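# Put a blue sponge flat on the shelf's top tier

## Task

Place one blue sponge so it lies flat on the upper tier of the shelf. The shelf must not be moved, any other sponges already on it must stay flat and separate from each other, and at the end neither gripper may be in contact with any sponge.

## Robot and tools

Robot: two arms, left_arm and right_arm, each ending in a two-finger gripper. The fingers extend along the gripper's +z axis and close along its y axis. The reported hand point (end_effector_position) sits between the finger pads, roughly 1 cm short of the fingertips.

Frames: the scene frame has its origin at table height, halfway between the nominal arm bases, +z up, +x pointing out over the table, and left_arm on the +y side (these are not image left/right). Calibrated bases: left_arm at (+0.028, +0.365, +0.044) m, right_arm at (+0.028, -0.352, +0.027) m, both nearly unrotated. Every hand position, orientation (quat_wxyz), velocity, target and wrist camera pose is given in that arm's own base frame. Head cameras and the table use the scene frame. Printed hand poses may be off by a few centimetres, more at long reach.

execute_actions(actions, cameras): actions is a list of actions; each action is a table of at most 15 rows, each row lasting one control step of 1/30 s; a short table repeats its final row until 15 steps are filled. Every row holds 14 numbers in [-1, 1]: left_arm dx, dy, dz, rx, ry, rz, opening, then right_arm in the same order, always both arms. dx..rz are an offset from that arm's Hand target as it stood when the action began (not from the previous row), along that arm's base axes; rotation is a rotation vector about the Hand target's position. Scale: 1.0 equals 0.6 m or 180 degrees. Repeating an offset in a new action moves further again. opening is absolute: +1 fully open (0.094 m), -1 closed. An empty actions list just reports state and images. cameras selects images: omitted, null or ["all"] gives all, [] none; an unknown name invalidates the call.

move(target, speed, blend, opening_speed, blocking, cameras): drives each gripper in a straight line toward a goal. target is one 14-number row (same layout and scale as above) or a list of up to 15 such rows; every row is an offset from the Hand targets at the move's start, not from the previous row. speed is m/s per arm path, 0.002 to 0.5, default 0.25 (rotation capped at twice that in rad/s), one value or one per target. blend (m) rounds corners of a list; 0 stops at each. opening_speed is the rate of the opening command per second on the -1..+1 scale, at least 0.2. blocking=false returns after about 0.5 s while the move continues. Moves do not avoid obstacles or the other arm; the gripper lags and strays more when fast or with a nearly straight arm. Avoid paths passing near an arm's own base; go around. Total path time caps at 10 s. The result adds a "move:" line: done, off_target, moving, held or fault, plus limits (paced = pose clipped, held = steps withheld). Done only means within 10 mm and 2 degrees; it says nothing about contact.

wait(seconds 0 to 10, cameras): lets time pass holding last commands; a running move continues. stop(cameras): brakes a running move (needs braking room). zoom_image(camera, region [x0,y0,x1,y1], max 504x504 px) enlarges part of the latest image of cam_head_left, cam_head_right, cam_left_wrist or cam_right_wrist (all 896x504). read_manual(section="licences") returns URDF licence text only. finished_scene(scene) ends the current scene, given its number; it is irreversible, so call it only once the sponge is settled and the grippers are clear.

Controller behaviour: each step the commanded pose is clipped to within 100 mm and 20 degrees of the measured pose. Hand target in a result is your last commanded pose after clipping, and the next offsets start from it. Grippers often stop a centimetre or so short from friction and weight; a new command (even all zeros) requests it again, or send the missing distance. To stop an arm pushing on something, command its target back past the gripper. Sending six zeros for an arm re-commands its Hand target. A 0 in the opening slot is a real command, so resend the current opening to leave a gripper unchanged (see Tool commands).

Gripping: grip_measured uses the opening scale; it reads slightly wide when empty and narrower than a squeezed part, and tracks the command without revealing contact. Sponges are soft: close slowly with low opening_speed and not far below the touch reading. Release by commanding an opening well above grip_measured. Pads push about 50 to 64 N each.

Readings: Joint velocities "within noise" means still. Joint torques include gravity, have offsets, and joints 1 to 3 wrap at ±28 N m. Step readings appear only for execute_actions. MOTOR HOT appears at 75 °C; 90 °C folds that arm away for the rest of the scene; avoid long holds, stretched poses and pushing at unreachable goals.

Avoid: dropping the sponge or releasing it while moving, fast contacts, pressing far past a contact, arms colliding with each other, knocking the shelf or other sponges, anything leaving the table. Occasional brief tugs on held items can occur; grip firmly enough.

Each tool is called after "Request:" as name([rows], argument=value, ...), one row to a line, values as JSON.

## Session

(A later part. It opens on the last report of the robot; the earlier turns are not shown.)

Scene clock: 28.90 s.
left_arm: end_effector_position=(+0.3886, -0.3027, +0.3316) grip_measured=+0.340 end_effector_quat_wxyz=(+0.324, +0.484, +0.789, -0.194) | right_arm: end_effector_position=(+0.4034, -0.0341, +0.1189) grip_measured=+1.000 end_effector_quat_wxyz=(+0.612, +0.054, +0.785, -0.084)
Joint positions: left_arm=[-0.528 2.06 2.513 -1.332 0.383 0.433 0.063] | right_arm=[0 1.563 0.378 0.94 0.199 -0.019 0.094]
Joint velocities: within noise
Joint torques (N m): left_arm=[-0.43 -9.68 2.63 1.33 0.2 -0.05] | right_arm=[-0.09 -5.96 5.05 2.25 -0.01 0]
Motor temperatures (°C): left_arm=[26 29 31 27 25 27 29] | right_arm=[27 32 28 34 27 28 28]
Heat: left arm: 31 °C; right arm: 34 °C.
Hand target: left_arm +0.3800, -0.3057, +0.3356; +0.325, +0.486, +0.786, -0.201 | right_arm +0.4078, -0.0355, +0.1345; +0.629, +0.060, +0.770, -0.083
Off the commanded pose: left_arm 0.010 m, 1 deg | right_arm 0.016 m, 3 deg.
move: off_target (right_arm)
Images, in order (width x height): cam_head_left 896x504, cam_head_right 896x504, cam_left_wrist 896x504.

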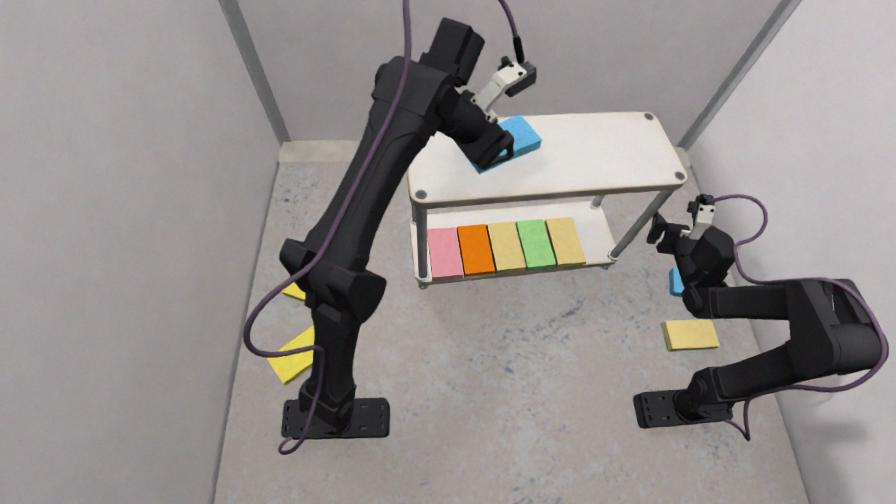

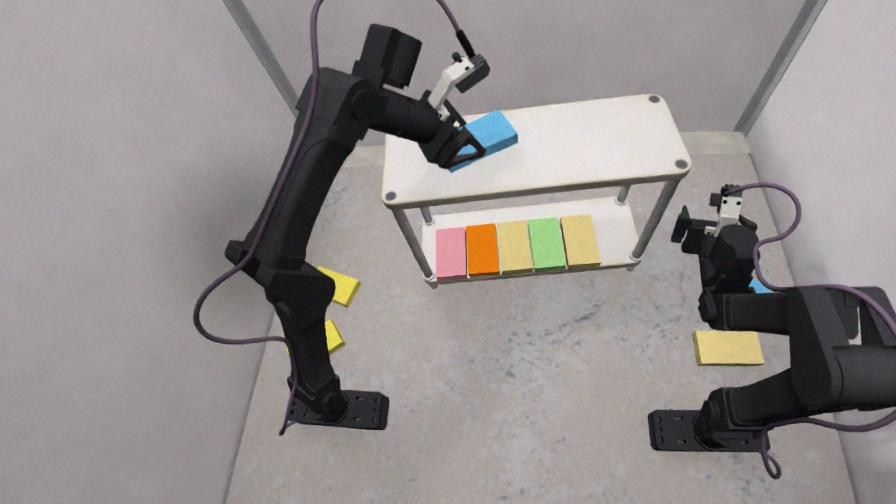

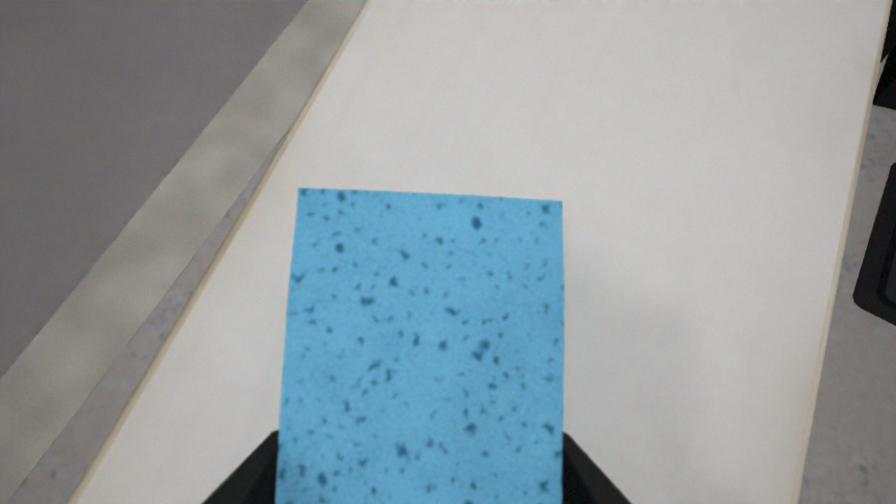

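Request:
move(target=[0,0,-0.02,0,0,0,0.25,0,0,0,0,0,0,1], speed=0.05, cameras=["cam_left_wrist"])

Request:
move(target=[0,0,-0.015,0,0,0,0.25,0,0,0,0,0,0,1], speed=0.05, cameras=["cam_head_left","cam_head_right","cam_left_wrist"])

Scene clock: 30.07 s.
left_arm: end_effector_position=(+0.3886, -0.3027, +0.3322) grip_measured=+0.340 end_effector_quat_wxyz=(+0.341, +0.480, +0.784, -0.196) | right_arm: end_effector_position=(+0.4034, -0.0341, +0.1189) grip_measured=+1.000 end_effector_quat_wxyz=(+0.612, +0.054, +0.785, -0.084)
Joint positions: left_arm=[-0.528 1.986 2.371 -1.225 0.383 0.423 0.063] | right_arm=[0 1.563 0.378 0.94 0.199 -0.019 0.094]
Joint velocities: within noise
Joint torques (N m): left_arm=[-0.34 -8.25 2.36 1.23 0.2 -0.05] | right_arm=[-0.09 -5.96 5.04 2.25 -0.01 0]
Motor temperatures (°C): left_arm=[26 29 30 27 25 27 29] | right_arm=[27 32 28 34 27 28 28]
Heat: left arm: 30 °C; right arm: 34 °C.
Hand target: left_arm +0.3800, -0.3057, +0.3236; +0.325, +0.486, +0.786, -0.201 | right_arm +0.4078, -0.0355, +0.1345; +0.629, +0.060, +0.770, -0.083
Off the commanded pose: left_arm 0.013 m, 2 deg | right_arm 0.016 m, 3 deg.
move: off_target (left_arm, right_arm)
Images, in order (width x height): cam_left_wrist 896x504.

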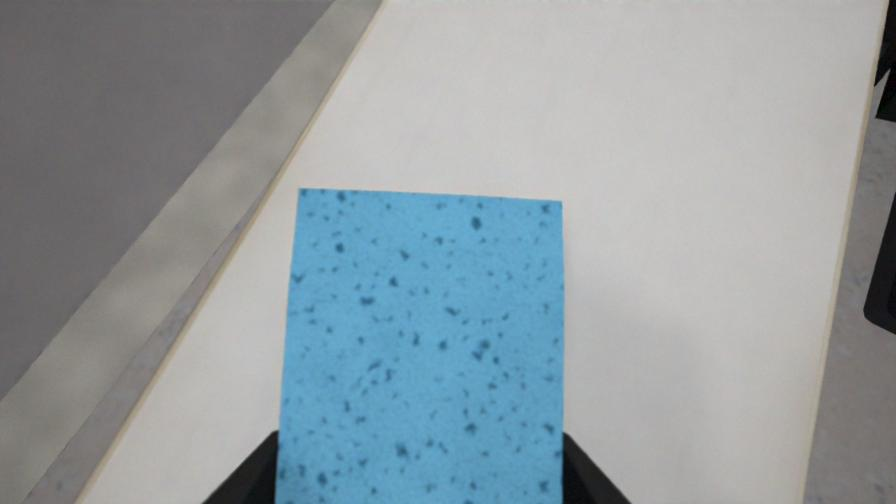

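Scene clock: 31.07 s.
left_arm: end_effector_position=(+0.3882, -0.3027, +0.3335) grip_measured=+0.340 end_effector_quat_wxyz=(+0.354, +0.480, +0.778, -0.196) | right_arm: end_effector_position=(+0.4034, -0.0341, +0.1189) grip_measured=+1.000 end_effector_quat_wxyz=(+0.612, +0.054, +0.785, -0.084)
Joint positions: left_arm=[-0.528 1.942 2.288 -1.157 0.384 0.421 0.063] | right_arm=[0 1.563 0.378 0.94 0.199 -0.019 0.094]
Joint velocities: within noise
Joint torques (N m): left_arm=[-0.44 -7.27 2.19 1.15 0.18 -0.03] | right_arm=[-0.09 -5.94 5.05 2.25 -0.01 0]
Motor temperatures (°C): left_arm=[26 29 30 27 25 27 29] | right_arm=[27 32 28 35 27 28 28]
Heat: left arm: 30 °C; right arm: 35 °C.
Hand target: left_arm +0.3800, -0.3057, +0.3146; +0.325, +0.486, +0.786, -0.201 | right_arm +0.4078, -0.0355, +0.1345; +0.629, +0.060, +0.770, -0.083
Off the commanded pose: left_arm 0.021 m, 4 deg | right_arm 0.016 m, 3 deg.
move: off_target (left_arm, right_arm)
Images, in order (width x height): cam_head_left 896x504, cam_head_right 896x504, cam_left_wrist 896x504.

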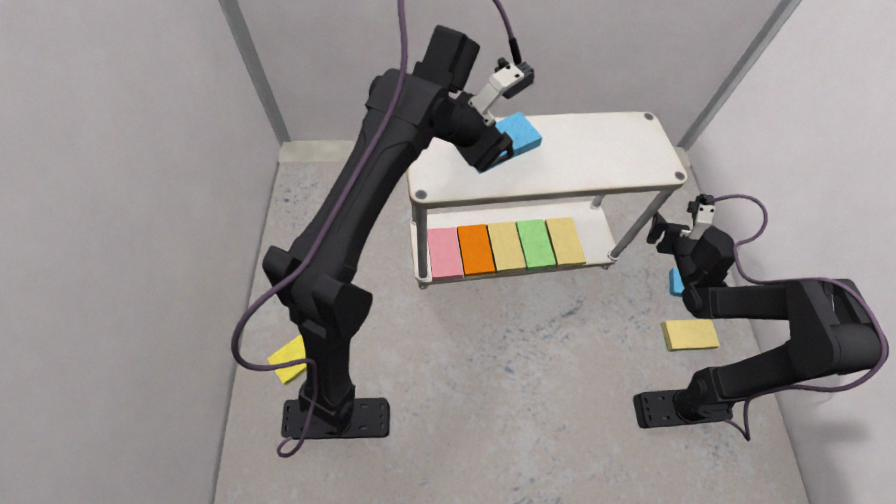

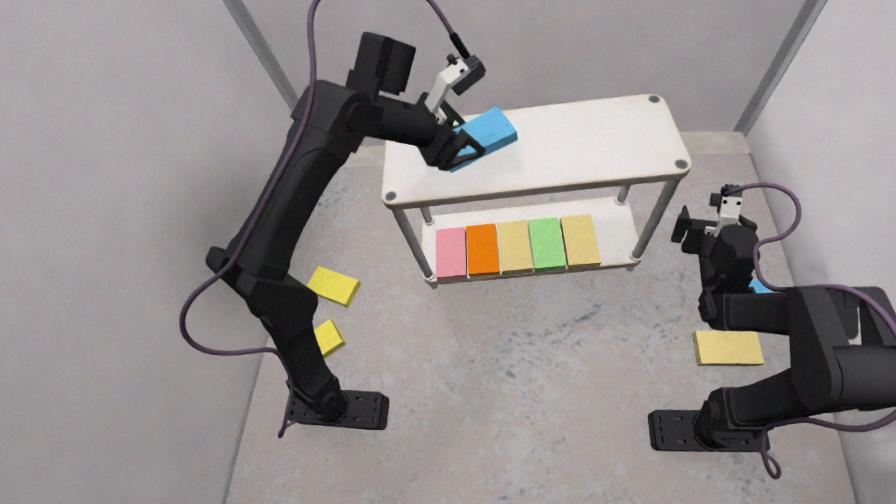

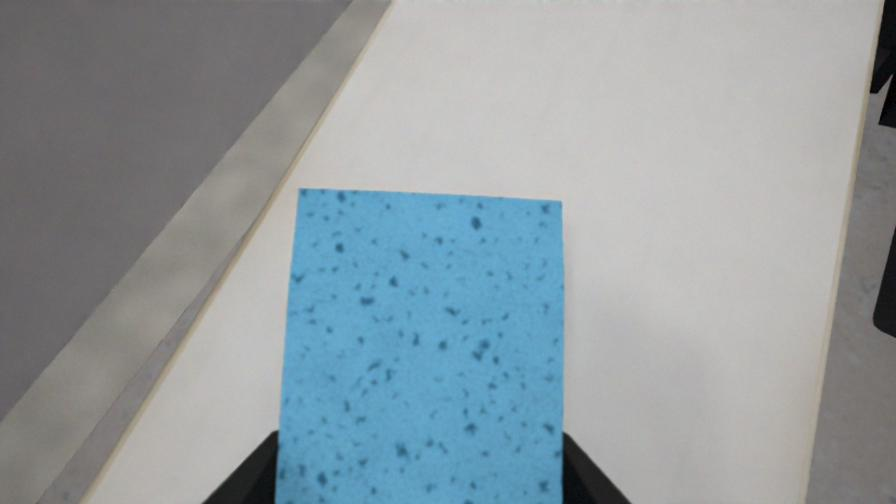

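Request:
move(target=[0.013,0.005,0.026,0,0,0,0.25,0,0,0,0,0,0,1], speed=0.05, cameras=["cam_head_right","cam_left_wrist"])

Request:
zoom_image(camera="cam_head_right", region=[370, 60, 590, 200])

Scene clock: 32.50 s.
left_arm: end_effector_position=(+0.3932, -0.3063, +0.3345) grip_measured=+0.340 end_effector_quat_wxyz=(+0.346, +0.481, +0.781, -0.198) | right_arm: end_effector_position=(+0.4034, -0.0341, +0.1189) grip_measured=+1.000 end_effector_quat_wxyz=(+0.612, +0.054, +0.785, -0.084)
Joint positions: left_arm=[-0.528 2.014 2.415 -1.231 0.387 0.423 0.063] | right_arm=[0 1.563 0.378 0.94 0.199 -0.019 0.094]
Joint velocities: within noise
Joint torques (N m): left_arm=[0.42 -6.54 7.46 0.79 0.27 0.08] | right_arm=[-0.09 -5.96 5.04 2.25 -0.01 0]
Motor temperatures (°C): left_arm=[26 29 30 27 25 27 29] | right_arm=[27 32 28 35 27 28 28]
Heat: left arm: 30 °C; right arm: 35 °C.
Hand target: left_arm +0.3878, -0.3027, +0.3302; +0.325, +0.486, +0.786, -0.201 | right_arm +0.4078, -0.0355, +0.1345; +0.629, +0.060, +0.770, -0.083
Off the commanded pose: left_arm 0.008 m, 3 deg | right_arm 0.016 m, 3 deg.
move: off_target (left_arm, right_arm)
Images, in order (width x height): cam_head_right 896x504, cam_left_wrist 896x504.

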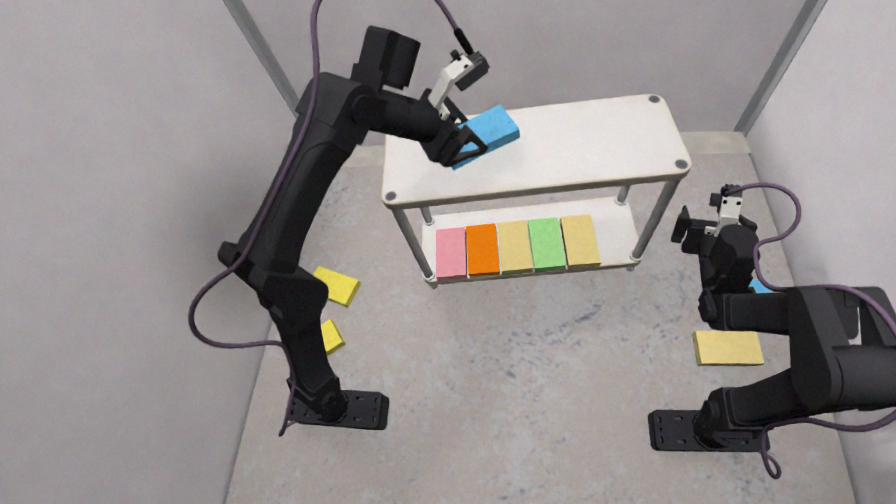

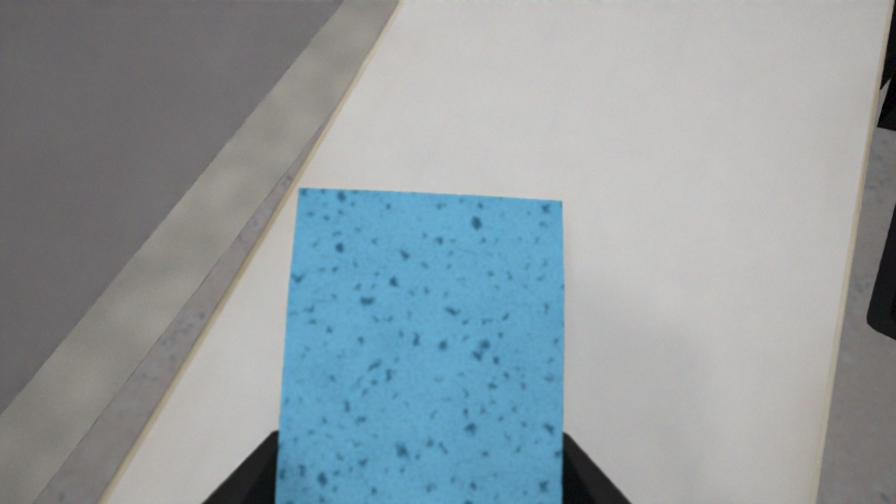

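Scaled by 2.291 from the camera's 896x504 image, which has a finer 1280x720 frame.

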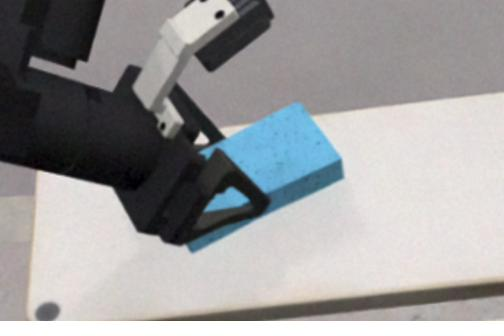

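Request:
move(target=[0.004,0,0.0,0.0123,0.0066,0,0.25,0,0,0,0,0,0,1], speed=0.05, cameras=["cam_head_right"])

Request:
zoom_image(camera="cam_head_right", region=[370, 60, 590, 200])

Scene clock: 34.30 s.
left_arm: end_effector_position=(+0.3941, -0.3068, +0.3326) grip_measured=+0.340 end_effector_quat_wxyz=(+0.324, +0.490, +0.785, -0.194) | right_arm: end_effector_position=(+0.4034, -0.0341, +0.1189) grip_measured=+1.000 end_effector_quat_wxyz=(+0.612, +0.054, +0.785, -0.084)
Joint positions: left_arm=[-0.528 2.138 2.653 -1.397 0.387 0.447 0.063] | right_arm=[0 1.563 0.378 0.94 0.199 -0.019 0.094]
Joint velocities: within noise
Joint torques (N m): left_arm=[0.12 -7.24 7.19 0.81 0.07 0.04] | right_arm=[-0.09 -5.94 5.04 2.25 -0.01 0.01]
Motor temperatures (°C): left_arm=[26 29 31 27 25 27 29] | right_arm=[27 32 28 35 27 28 28]
Heat: left arm: 31 °C; right arm: 35 °C.
Hand target: left_arm +0.3902, -0.3027, +0.3302; +0.307, +0.490, +0.793, -0.191 | right_arm +0.4078, -0.0355, +0.1345; +0.629, +0.060, +0.770, -0.083
Off the commanded pose: left_arm 0.006 m, 2 deg | right_arm 0.016 m, 3 deg.
move: off_target (right_arm)
Images, in order (width x height): cam_head_right 896x504.

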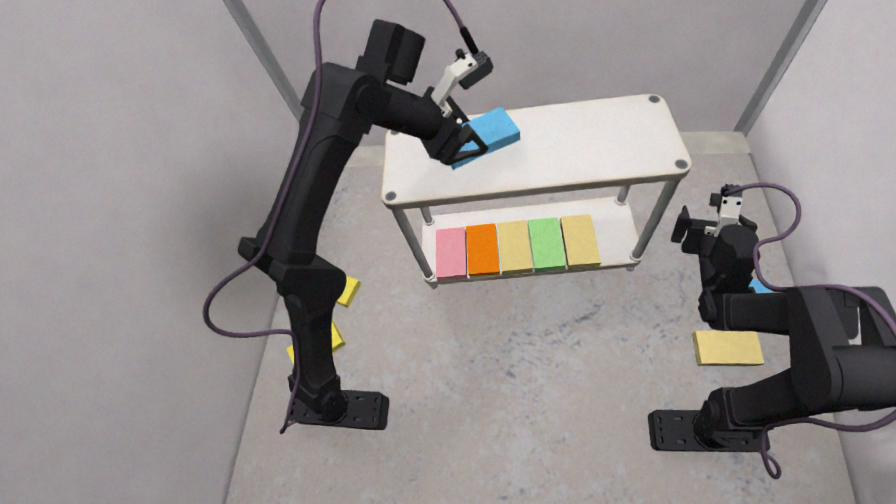

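Scaled by 2.291 from the camera's 896x504 image, which has a finer 1280x720 frame.

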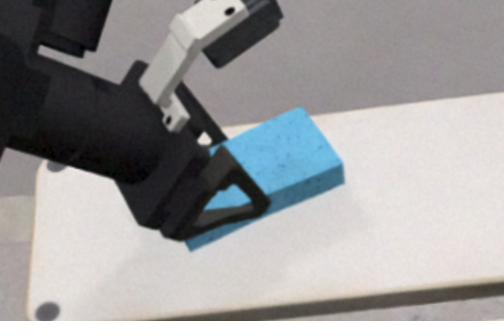

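Request:
move(target=[0,0,-0.012,0,0,0,0.25,0,0,0,0,0,0,1], speed=0.05, cameras=["cam_head_left","cam_left_wrist"])

Request:
zoom_image(camera="cam_head_left", region=[400, 70, 620, 210])

Scene clock: 35.50 s.
left_arm: end_effector_position=(+0.3942, -0.3069, +0.3307) grip_measured=+0.340 end_effector_quat_wxyz=(+0.322, +0.490, +0.787, -0.195) | right_arm: end_effector_position=(+0.4034, -0.0341, +0.1189) grip_measured=+1.000 end_effector_quat_wxyz=(+0.612, +0.054, +0.785, -0.084)
Joint positions: left_arm=[-0.528 2.136 2.644 -1.394 0.387 0.446 0.063] | right_arm=[0 1.563 0.378 0.94 0.199 -0.019 0.094]
Joint velocities: within noise
Joint torques (N m): left_arm=[0.13 -9.13 2.11 1.13 0.06 0.05] | right_arm=[-0.09 -5.97 5.05 2.25 -0.01 0]
Motor temperatures (°C): left_arm=[26 29 31 27 25 27 29] | right_arm=[27 32 28 35 27 28 28]
Heat: left arm: 31 °C; right arm: 35 °C.
Hand target: left_arm +0.3902, -0.3027, +0.3230; +0.307, +0.490, +0.793, -0.191 | right_arm +0.4078, -0.0355, +0.1345; +0.629, +0.060, +0.770, -0.083
Off the commanded pose: left_arm 0.010 m, 2 deg | right_arm 0.016 m, 3 deg.
move: off_target (right_arm)
Images, in order (width x height): cam_head_left 896x504, cam_left_wrist 896x504.

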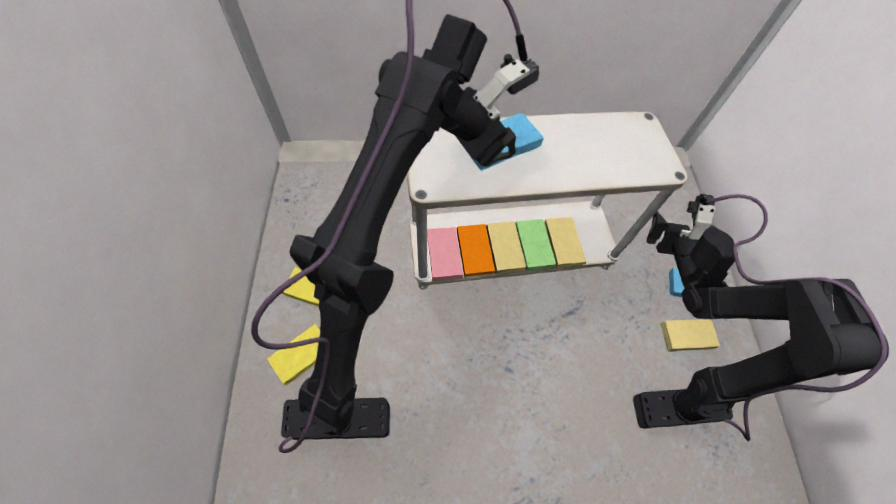

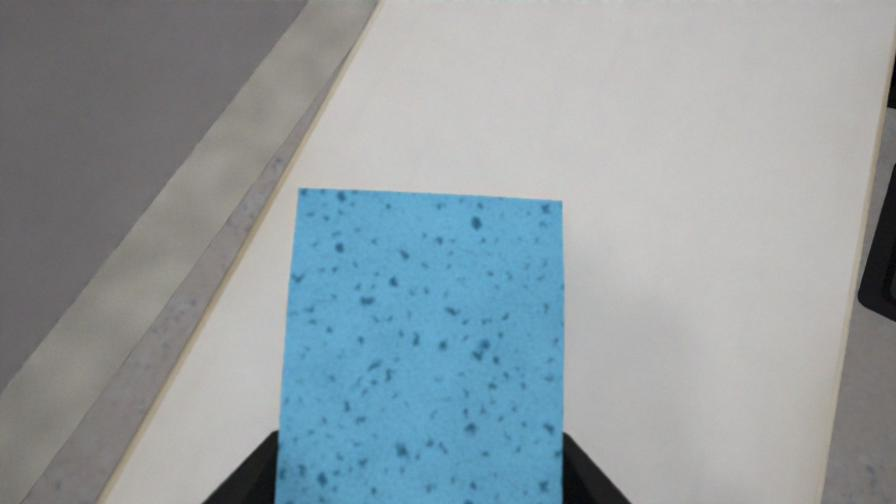

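Scaled by 2.291 from the camera's 896x504 image, which has a finer 1280x720 frame.

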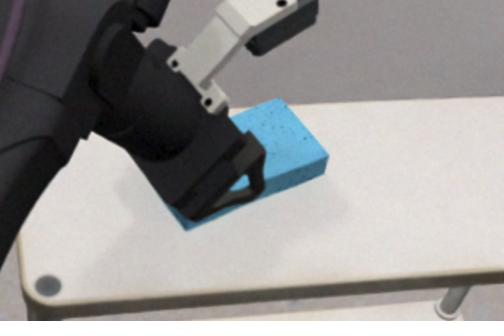

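Request:
move(target=[0,0,-0.015,0,0,0,0.25,0,0,0,0,0,0,1], speed=0.05, cameras=["cam_head_right"])

Request:
zoom_image(camera="cam_head_right", region=[370, 60, 590, 200])

Scene clock: 36.80 s.
left_arm: end_effector_position=(+0.3942, -0.3068, +0.3315) grip_measured=+0.340 end_effector_quat_wxyz=(+0.334, +0.488, +0.782, -0.199) | right_arm: end_effector_position=(+0.4034, -0.0341, +0.1189) grip_measured=+1.000 end_effector_quat_wxyz=(+0.612, +0.054, +0.785, -0.084)
Joint positions: left_arm=[-0.525 2.064 2.501 -1.295 0.396 0.441 0.063] | right_arm=[0 1.563 0.378 0.94 0.199 -0.019 0.094]
Joint velocities: within noise
Joint torques (N m): left_arm=[0.16 -8.14 2.07 1.06 0.06 0.01] | right_arm=[-0.1 -5.96 5.05 2.25 -0.01 0.01]
Motor temperatures (°C): left_arm=[26 30 30 27 25 27 29] | right_arm=[27 32 28 35 27 28 28]
Heat: left arm: 30 °C; right arm: 35 °C.
Hand target: left_arm +0.3902, -0.3027, +0.3140; +0.307, +0.490, +0.793, -0.191 | right_arm +0.4078, -0.0355, +0.1345; +0.629, +0.060, +0.770, -0.083
Off the commanded pose: left_arm 0.018 m, 3 deg | right_arm 0.016 m, 3 deg.
move: off_target (left_arm, right_arm)
Images, in order (width x height): cam_head_right 896x504.

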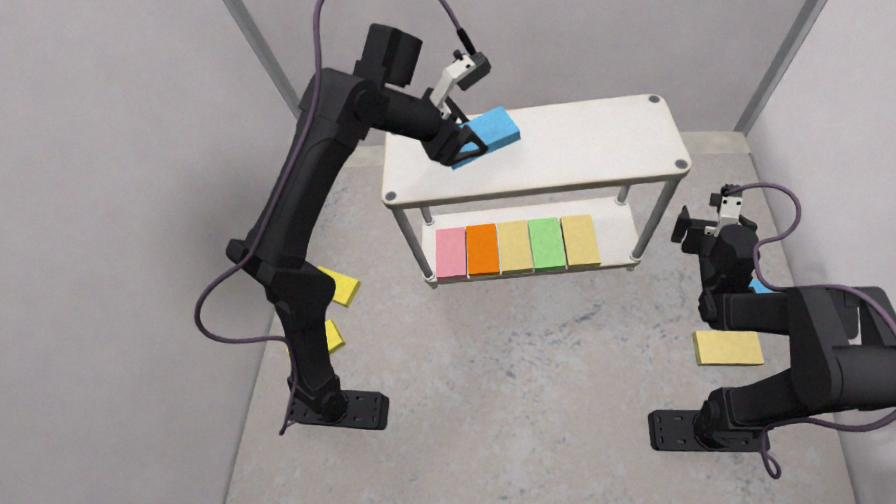

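Scaled by 2.291 from the camera's 896x504 image, which has a finer 1280x720 frame.

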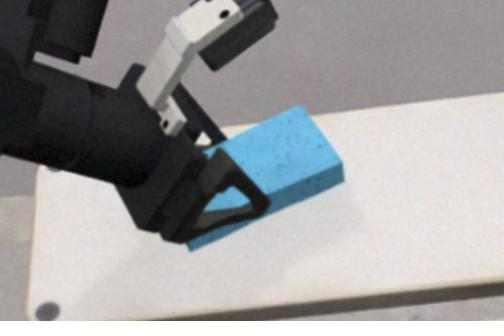

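Request:
move(target=[0.006,-0.006,0.023,0,0,0,0.25,0,0,0,0,0,0,1], speed=0.05, cameras=[])

Request:
move(target=[0,0,0,0,0,0,0.65,0,0,0,0,0,0,1], opening_speed=0.3)

Request:
zoom_image(camera="cam_head_right", region=[370, 60, 590, 200])

Scene clock: 38.40 s.
left_arm: end_effector_position=(+0.3994, -0.3087, +0.3324) grip_measured=+0.340 end_effector_quat_wxyz=(+0.328, +0.487, +0.786, -0.194) | right_arm: end_effector_position=(+0.4034, -0.0341, +0.1189) grip_measured=+1.000 end_effector_quat_wxyz=(+0.612, +0.054, +0.785, -0.084)
Joint positions: left_arm=[-0.527 2.159 2.682 -1.394 0.386 0.441 0.063] | right_arm=[0 1.563 0.378 0.94 0.199 -0.019 0.094]
Joint velocities: within noise
Joint torques (N m): left_arm=[-0.13 -7.19 7.02 0.78 0.05 -0.05] | right_arm=[-0.1 -5.96 5.05 2.25 -0.01 0.01]
Motor temperatures (°C): left_arm=[26 30 30 27 25 27 29] | right_arm=[27 32 28 35 27 28 28]
Heat: left arm: 30 °C; right arm: 35 °C.
Hand target: left_arm +0.3938, -0.3063, +0.3278; +0.307, +0.490, +0.793, -0.191 | right_arm +0.4078, -0.0355, +0.1345; +0.629, +0.060, +0.770, -0.083
Off the commanded pose: left_arm 0.008 m, 3 deg | right_arm 0.016 m, 3 deg.
move: off_target (left_arm, right_arm)
No camera images: "cameras" was empty.

Scene clock: 40.23 s.
left_arm: end_effector_position=(+0.3981, -0.3073, +0.3256) grip_measured=+0.647 end_effector_quat_wxyz=(+0.315, +0.491, +0.789, -0.192) | right_arm: end_effector_position=(+0.4034, -0.0341, +0.1189) grip_measured=+1.000 end_effector_quat_wxyz=(+0.612, +0.054, +0.785, -0.084)
Joint positions: left_arm=[-0.527 2.189 2.725 -1.44 0.383 0.452 0.077] | right_arm=[0 1.563 0.378 0.94 0.199 -0.019 0.094]
Joint velocities: within noise
Joint torques (N m): left_arm=[-0.12 -7.69 7.39 0.92 0.09 -0.04] | right_arm=[-0.09 -5.96 5.05 2.25 -0.01 0]
Motor temperatures (°C): left_arm=[26 30 31 27 24 27 29] | right_arm=[27 32 28 36 27 28 28]
Heat: left arm: 31 °C; right arm: 36 °C.
Hand target: left_arm +0.3938, -0.3063, +0.3278; +0.307, +0.490, +0.793, -0.191 | right_arm +0.4078, -0.0355, +0.1345; +0.629, +0.060, +0.770, -0.083
Off the commanded pose: left_arm 0.005 m, 1 deg | right_arm 0.016 m, 3 deg.
move: off_target (right_arm)

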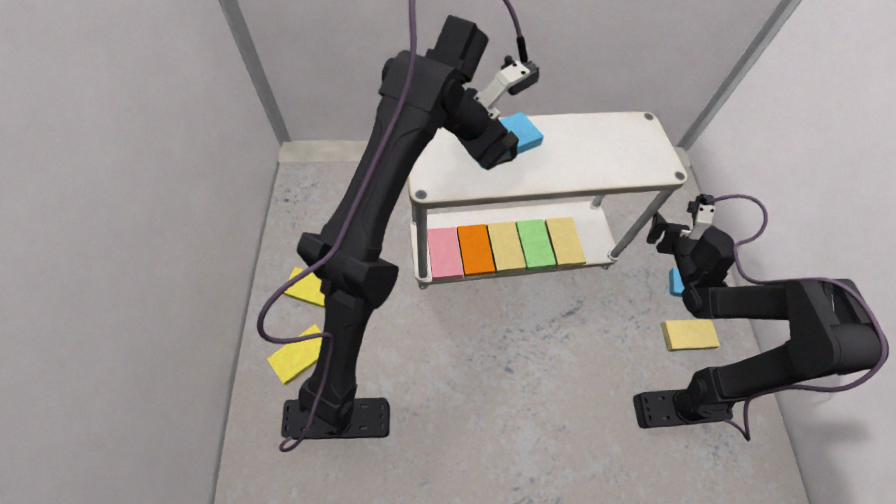

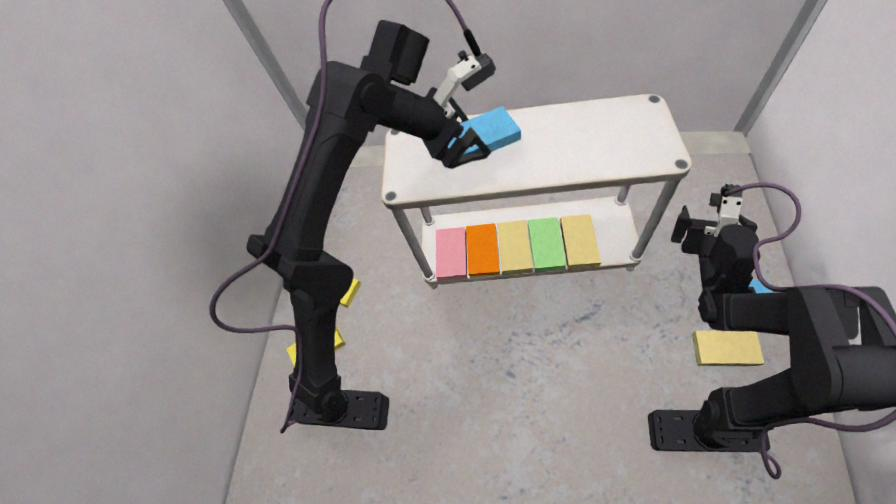

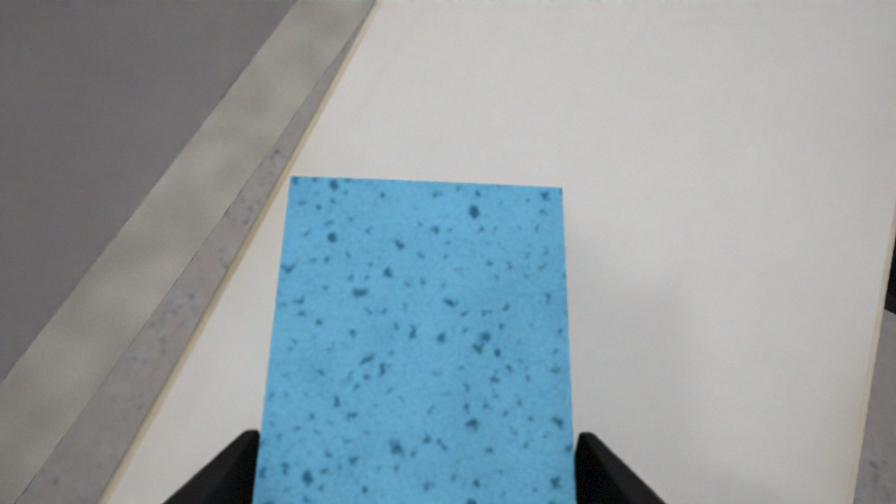

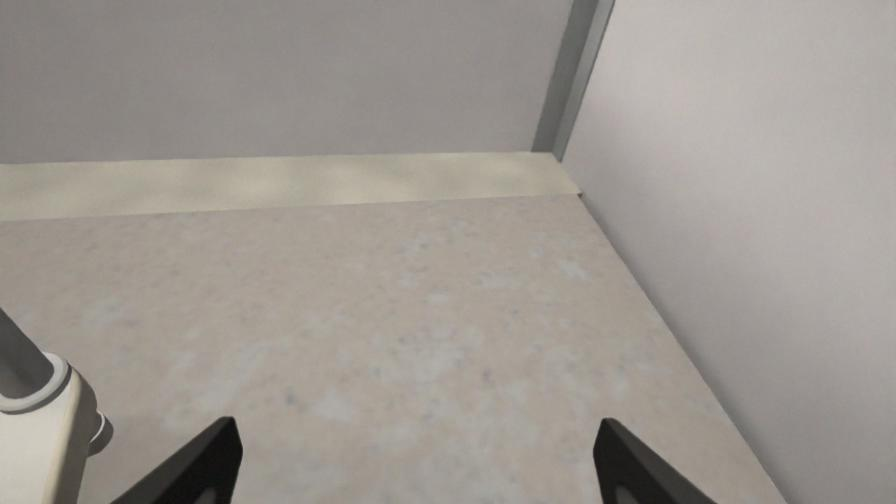

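Scaled by 2.291 from the camera's 896x504 image, which has a finer 1280x720 frame.

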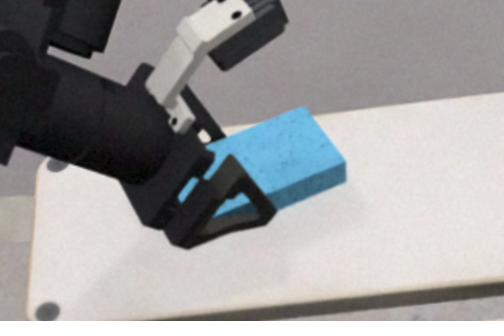

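Request:
move(target=[-0.07,0.126,0.138,0,0,0,0.95,0,0,0,0,0,0,1], speed=0.1, cameras=["cam_head_right","cam_left_wrist"])

Scene clock: 43.73 s.
left_arm: end_effector_position=(+0.3706, -0.2333, +0.4016) grip_measured=+0.947 end_effector_quat_wxyz=(+0.377, +0.463, +0.781, -0.182) | right_arm: end_effector_position=(+0.4034, -0.0341, +0.1189) grip_measured=+1.000 end_effector_quat_wxyz=(+0.612, +0.054, +0.785, -0.084)
Joint positions: left_arm=[-0.39 1.992 2.724 -1.532 0.439 0.499 0.091] | right_arm=[0 1.563 0.378 0.94 0.199 -0.019 0.094]
Joint velocities: within noise
Joint torques (N m): left_arm=[0.42 -9.24 2.63 1.06 0.44 0.06] | right_arm=[-0.1 -5.96 5.05 2.25 -0.01 0]
Motor temperatures (°C): left_arm=[26 30 31 27 25 27 29] | right_arm=[27 32 28 36 27 28 28]
Heat: left arm: 31 °C; right arm: 36 °C.
Hand target: left_arm +0.3518, -0.2307, +0.4106; +0.307, +0.490, +0.793, -0.191 | right_arm +0.4078, -0.0355, +0.1345; +0.629, +0.060, +0.770, -0.083
Off the commanded pose: left_arm 0.021 m, 9 deg | right_arm 0.016 m, 3 deg.
joint sent to its limit (left arm) — joint 4 (wrist pitch), lower limit. The joint targets are off in position and orientation.
move: off_target (left_arm, right_arm)
Images, in order (width x height): cam_head_right 896x504, cam_left_wrist 896x504.

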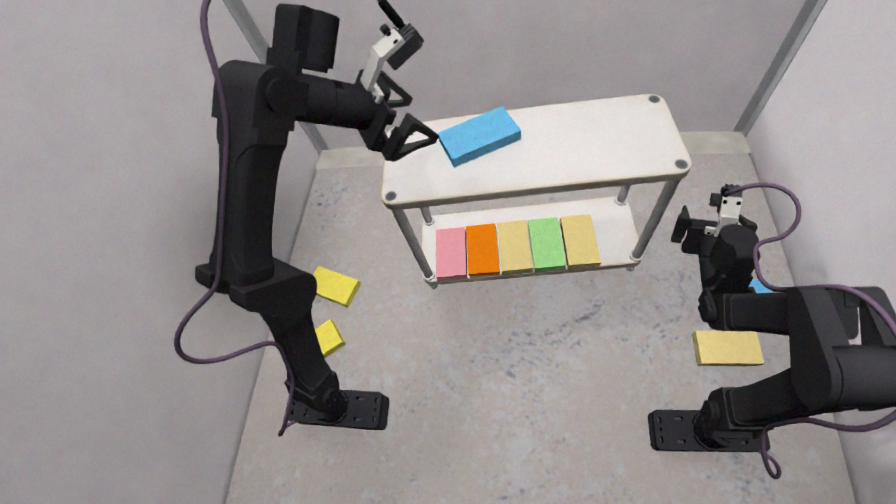

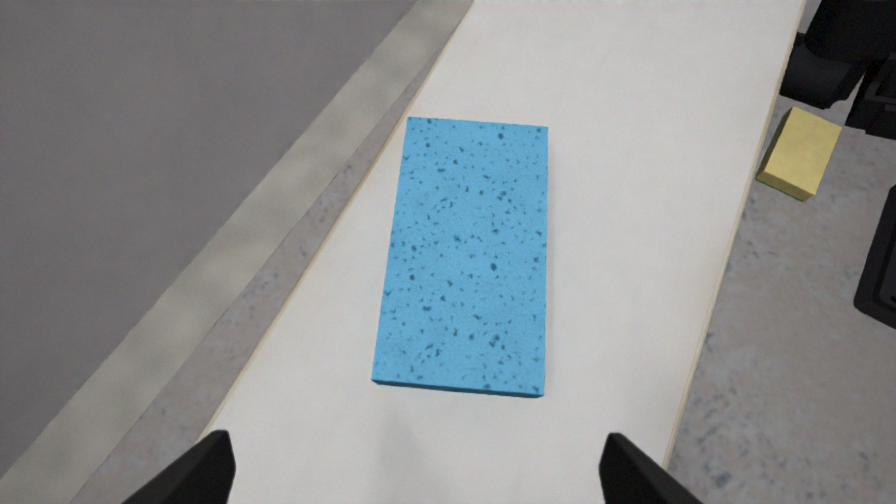

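Flat, clear.

Request:
finished_scene(scene=2)

The scene is finished: the task was done.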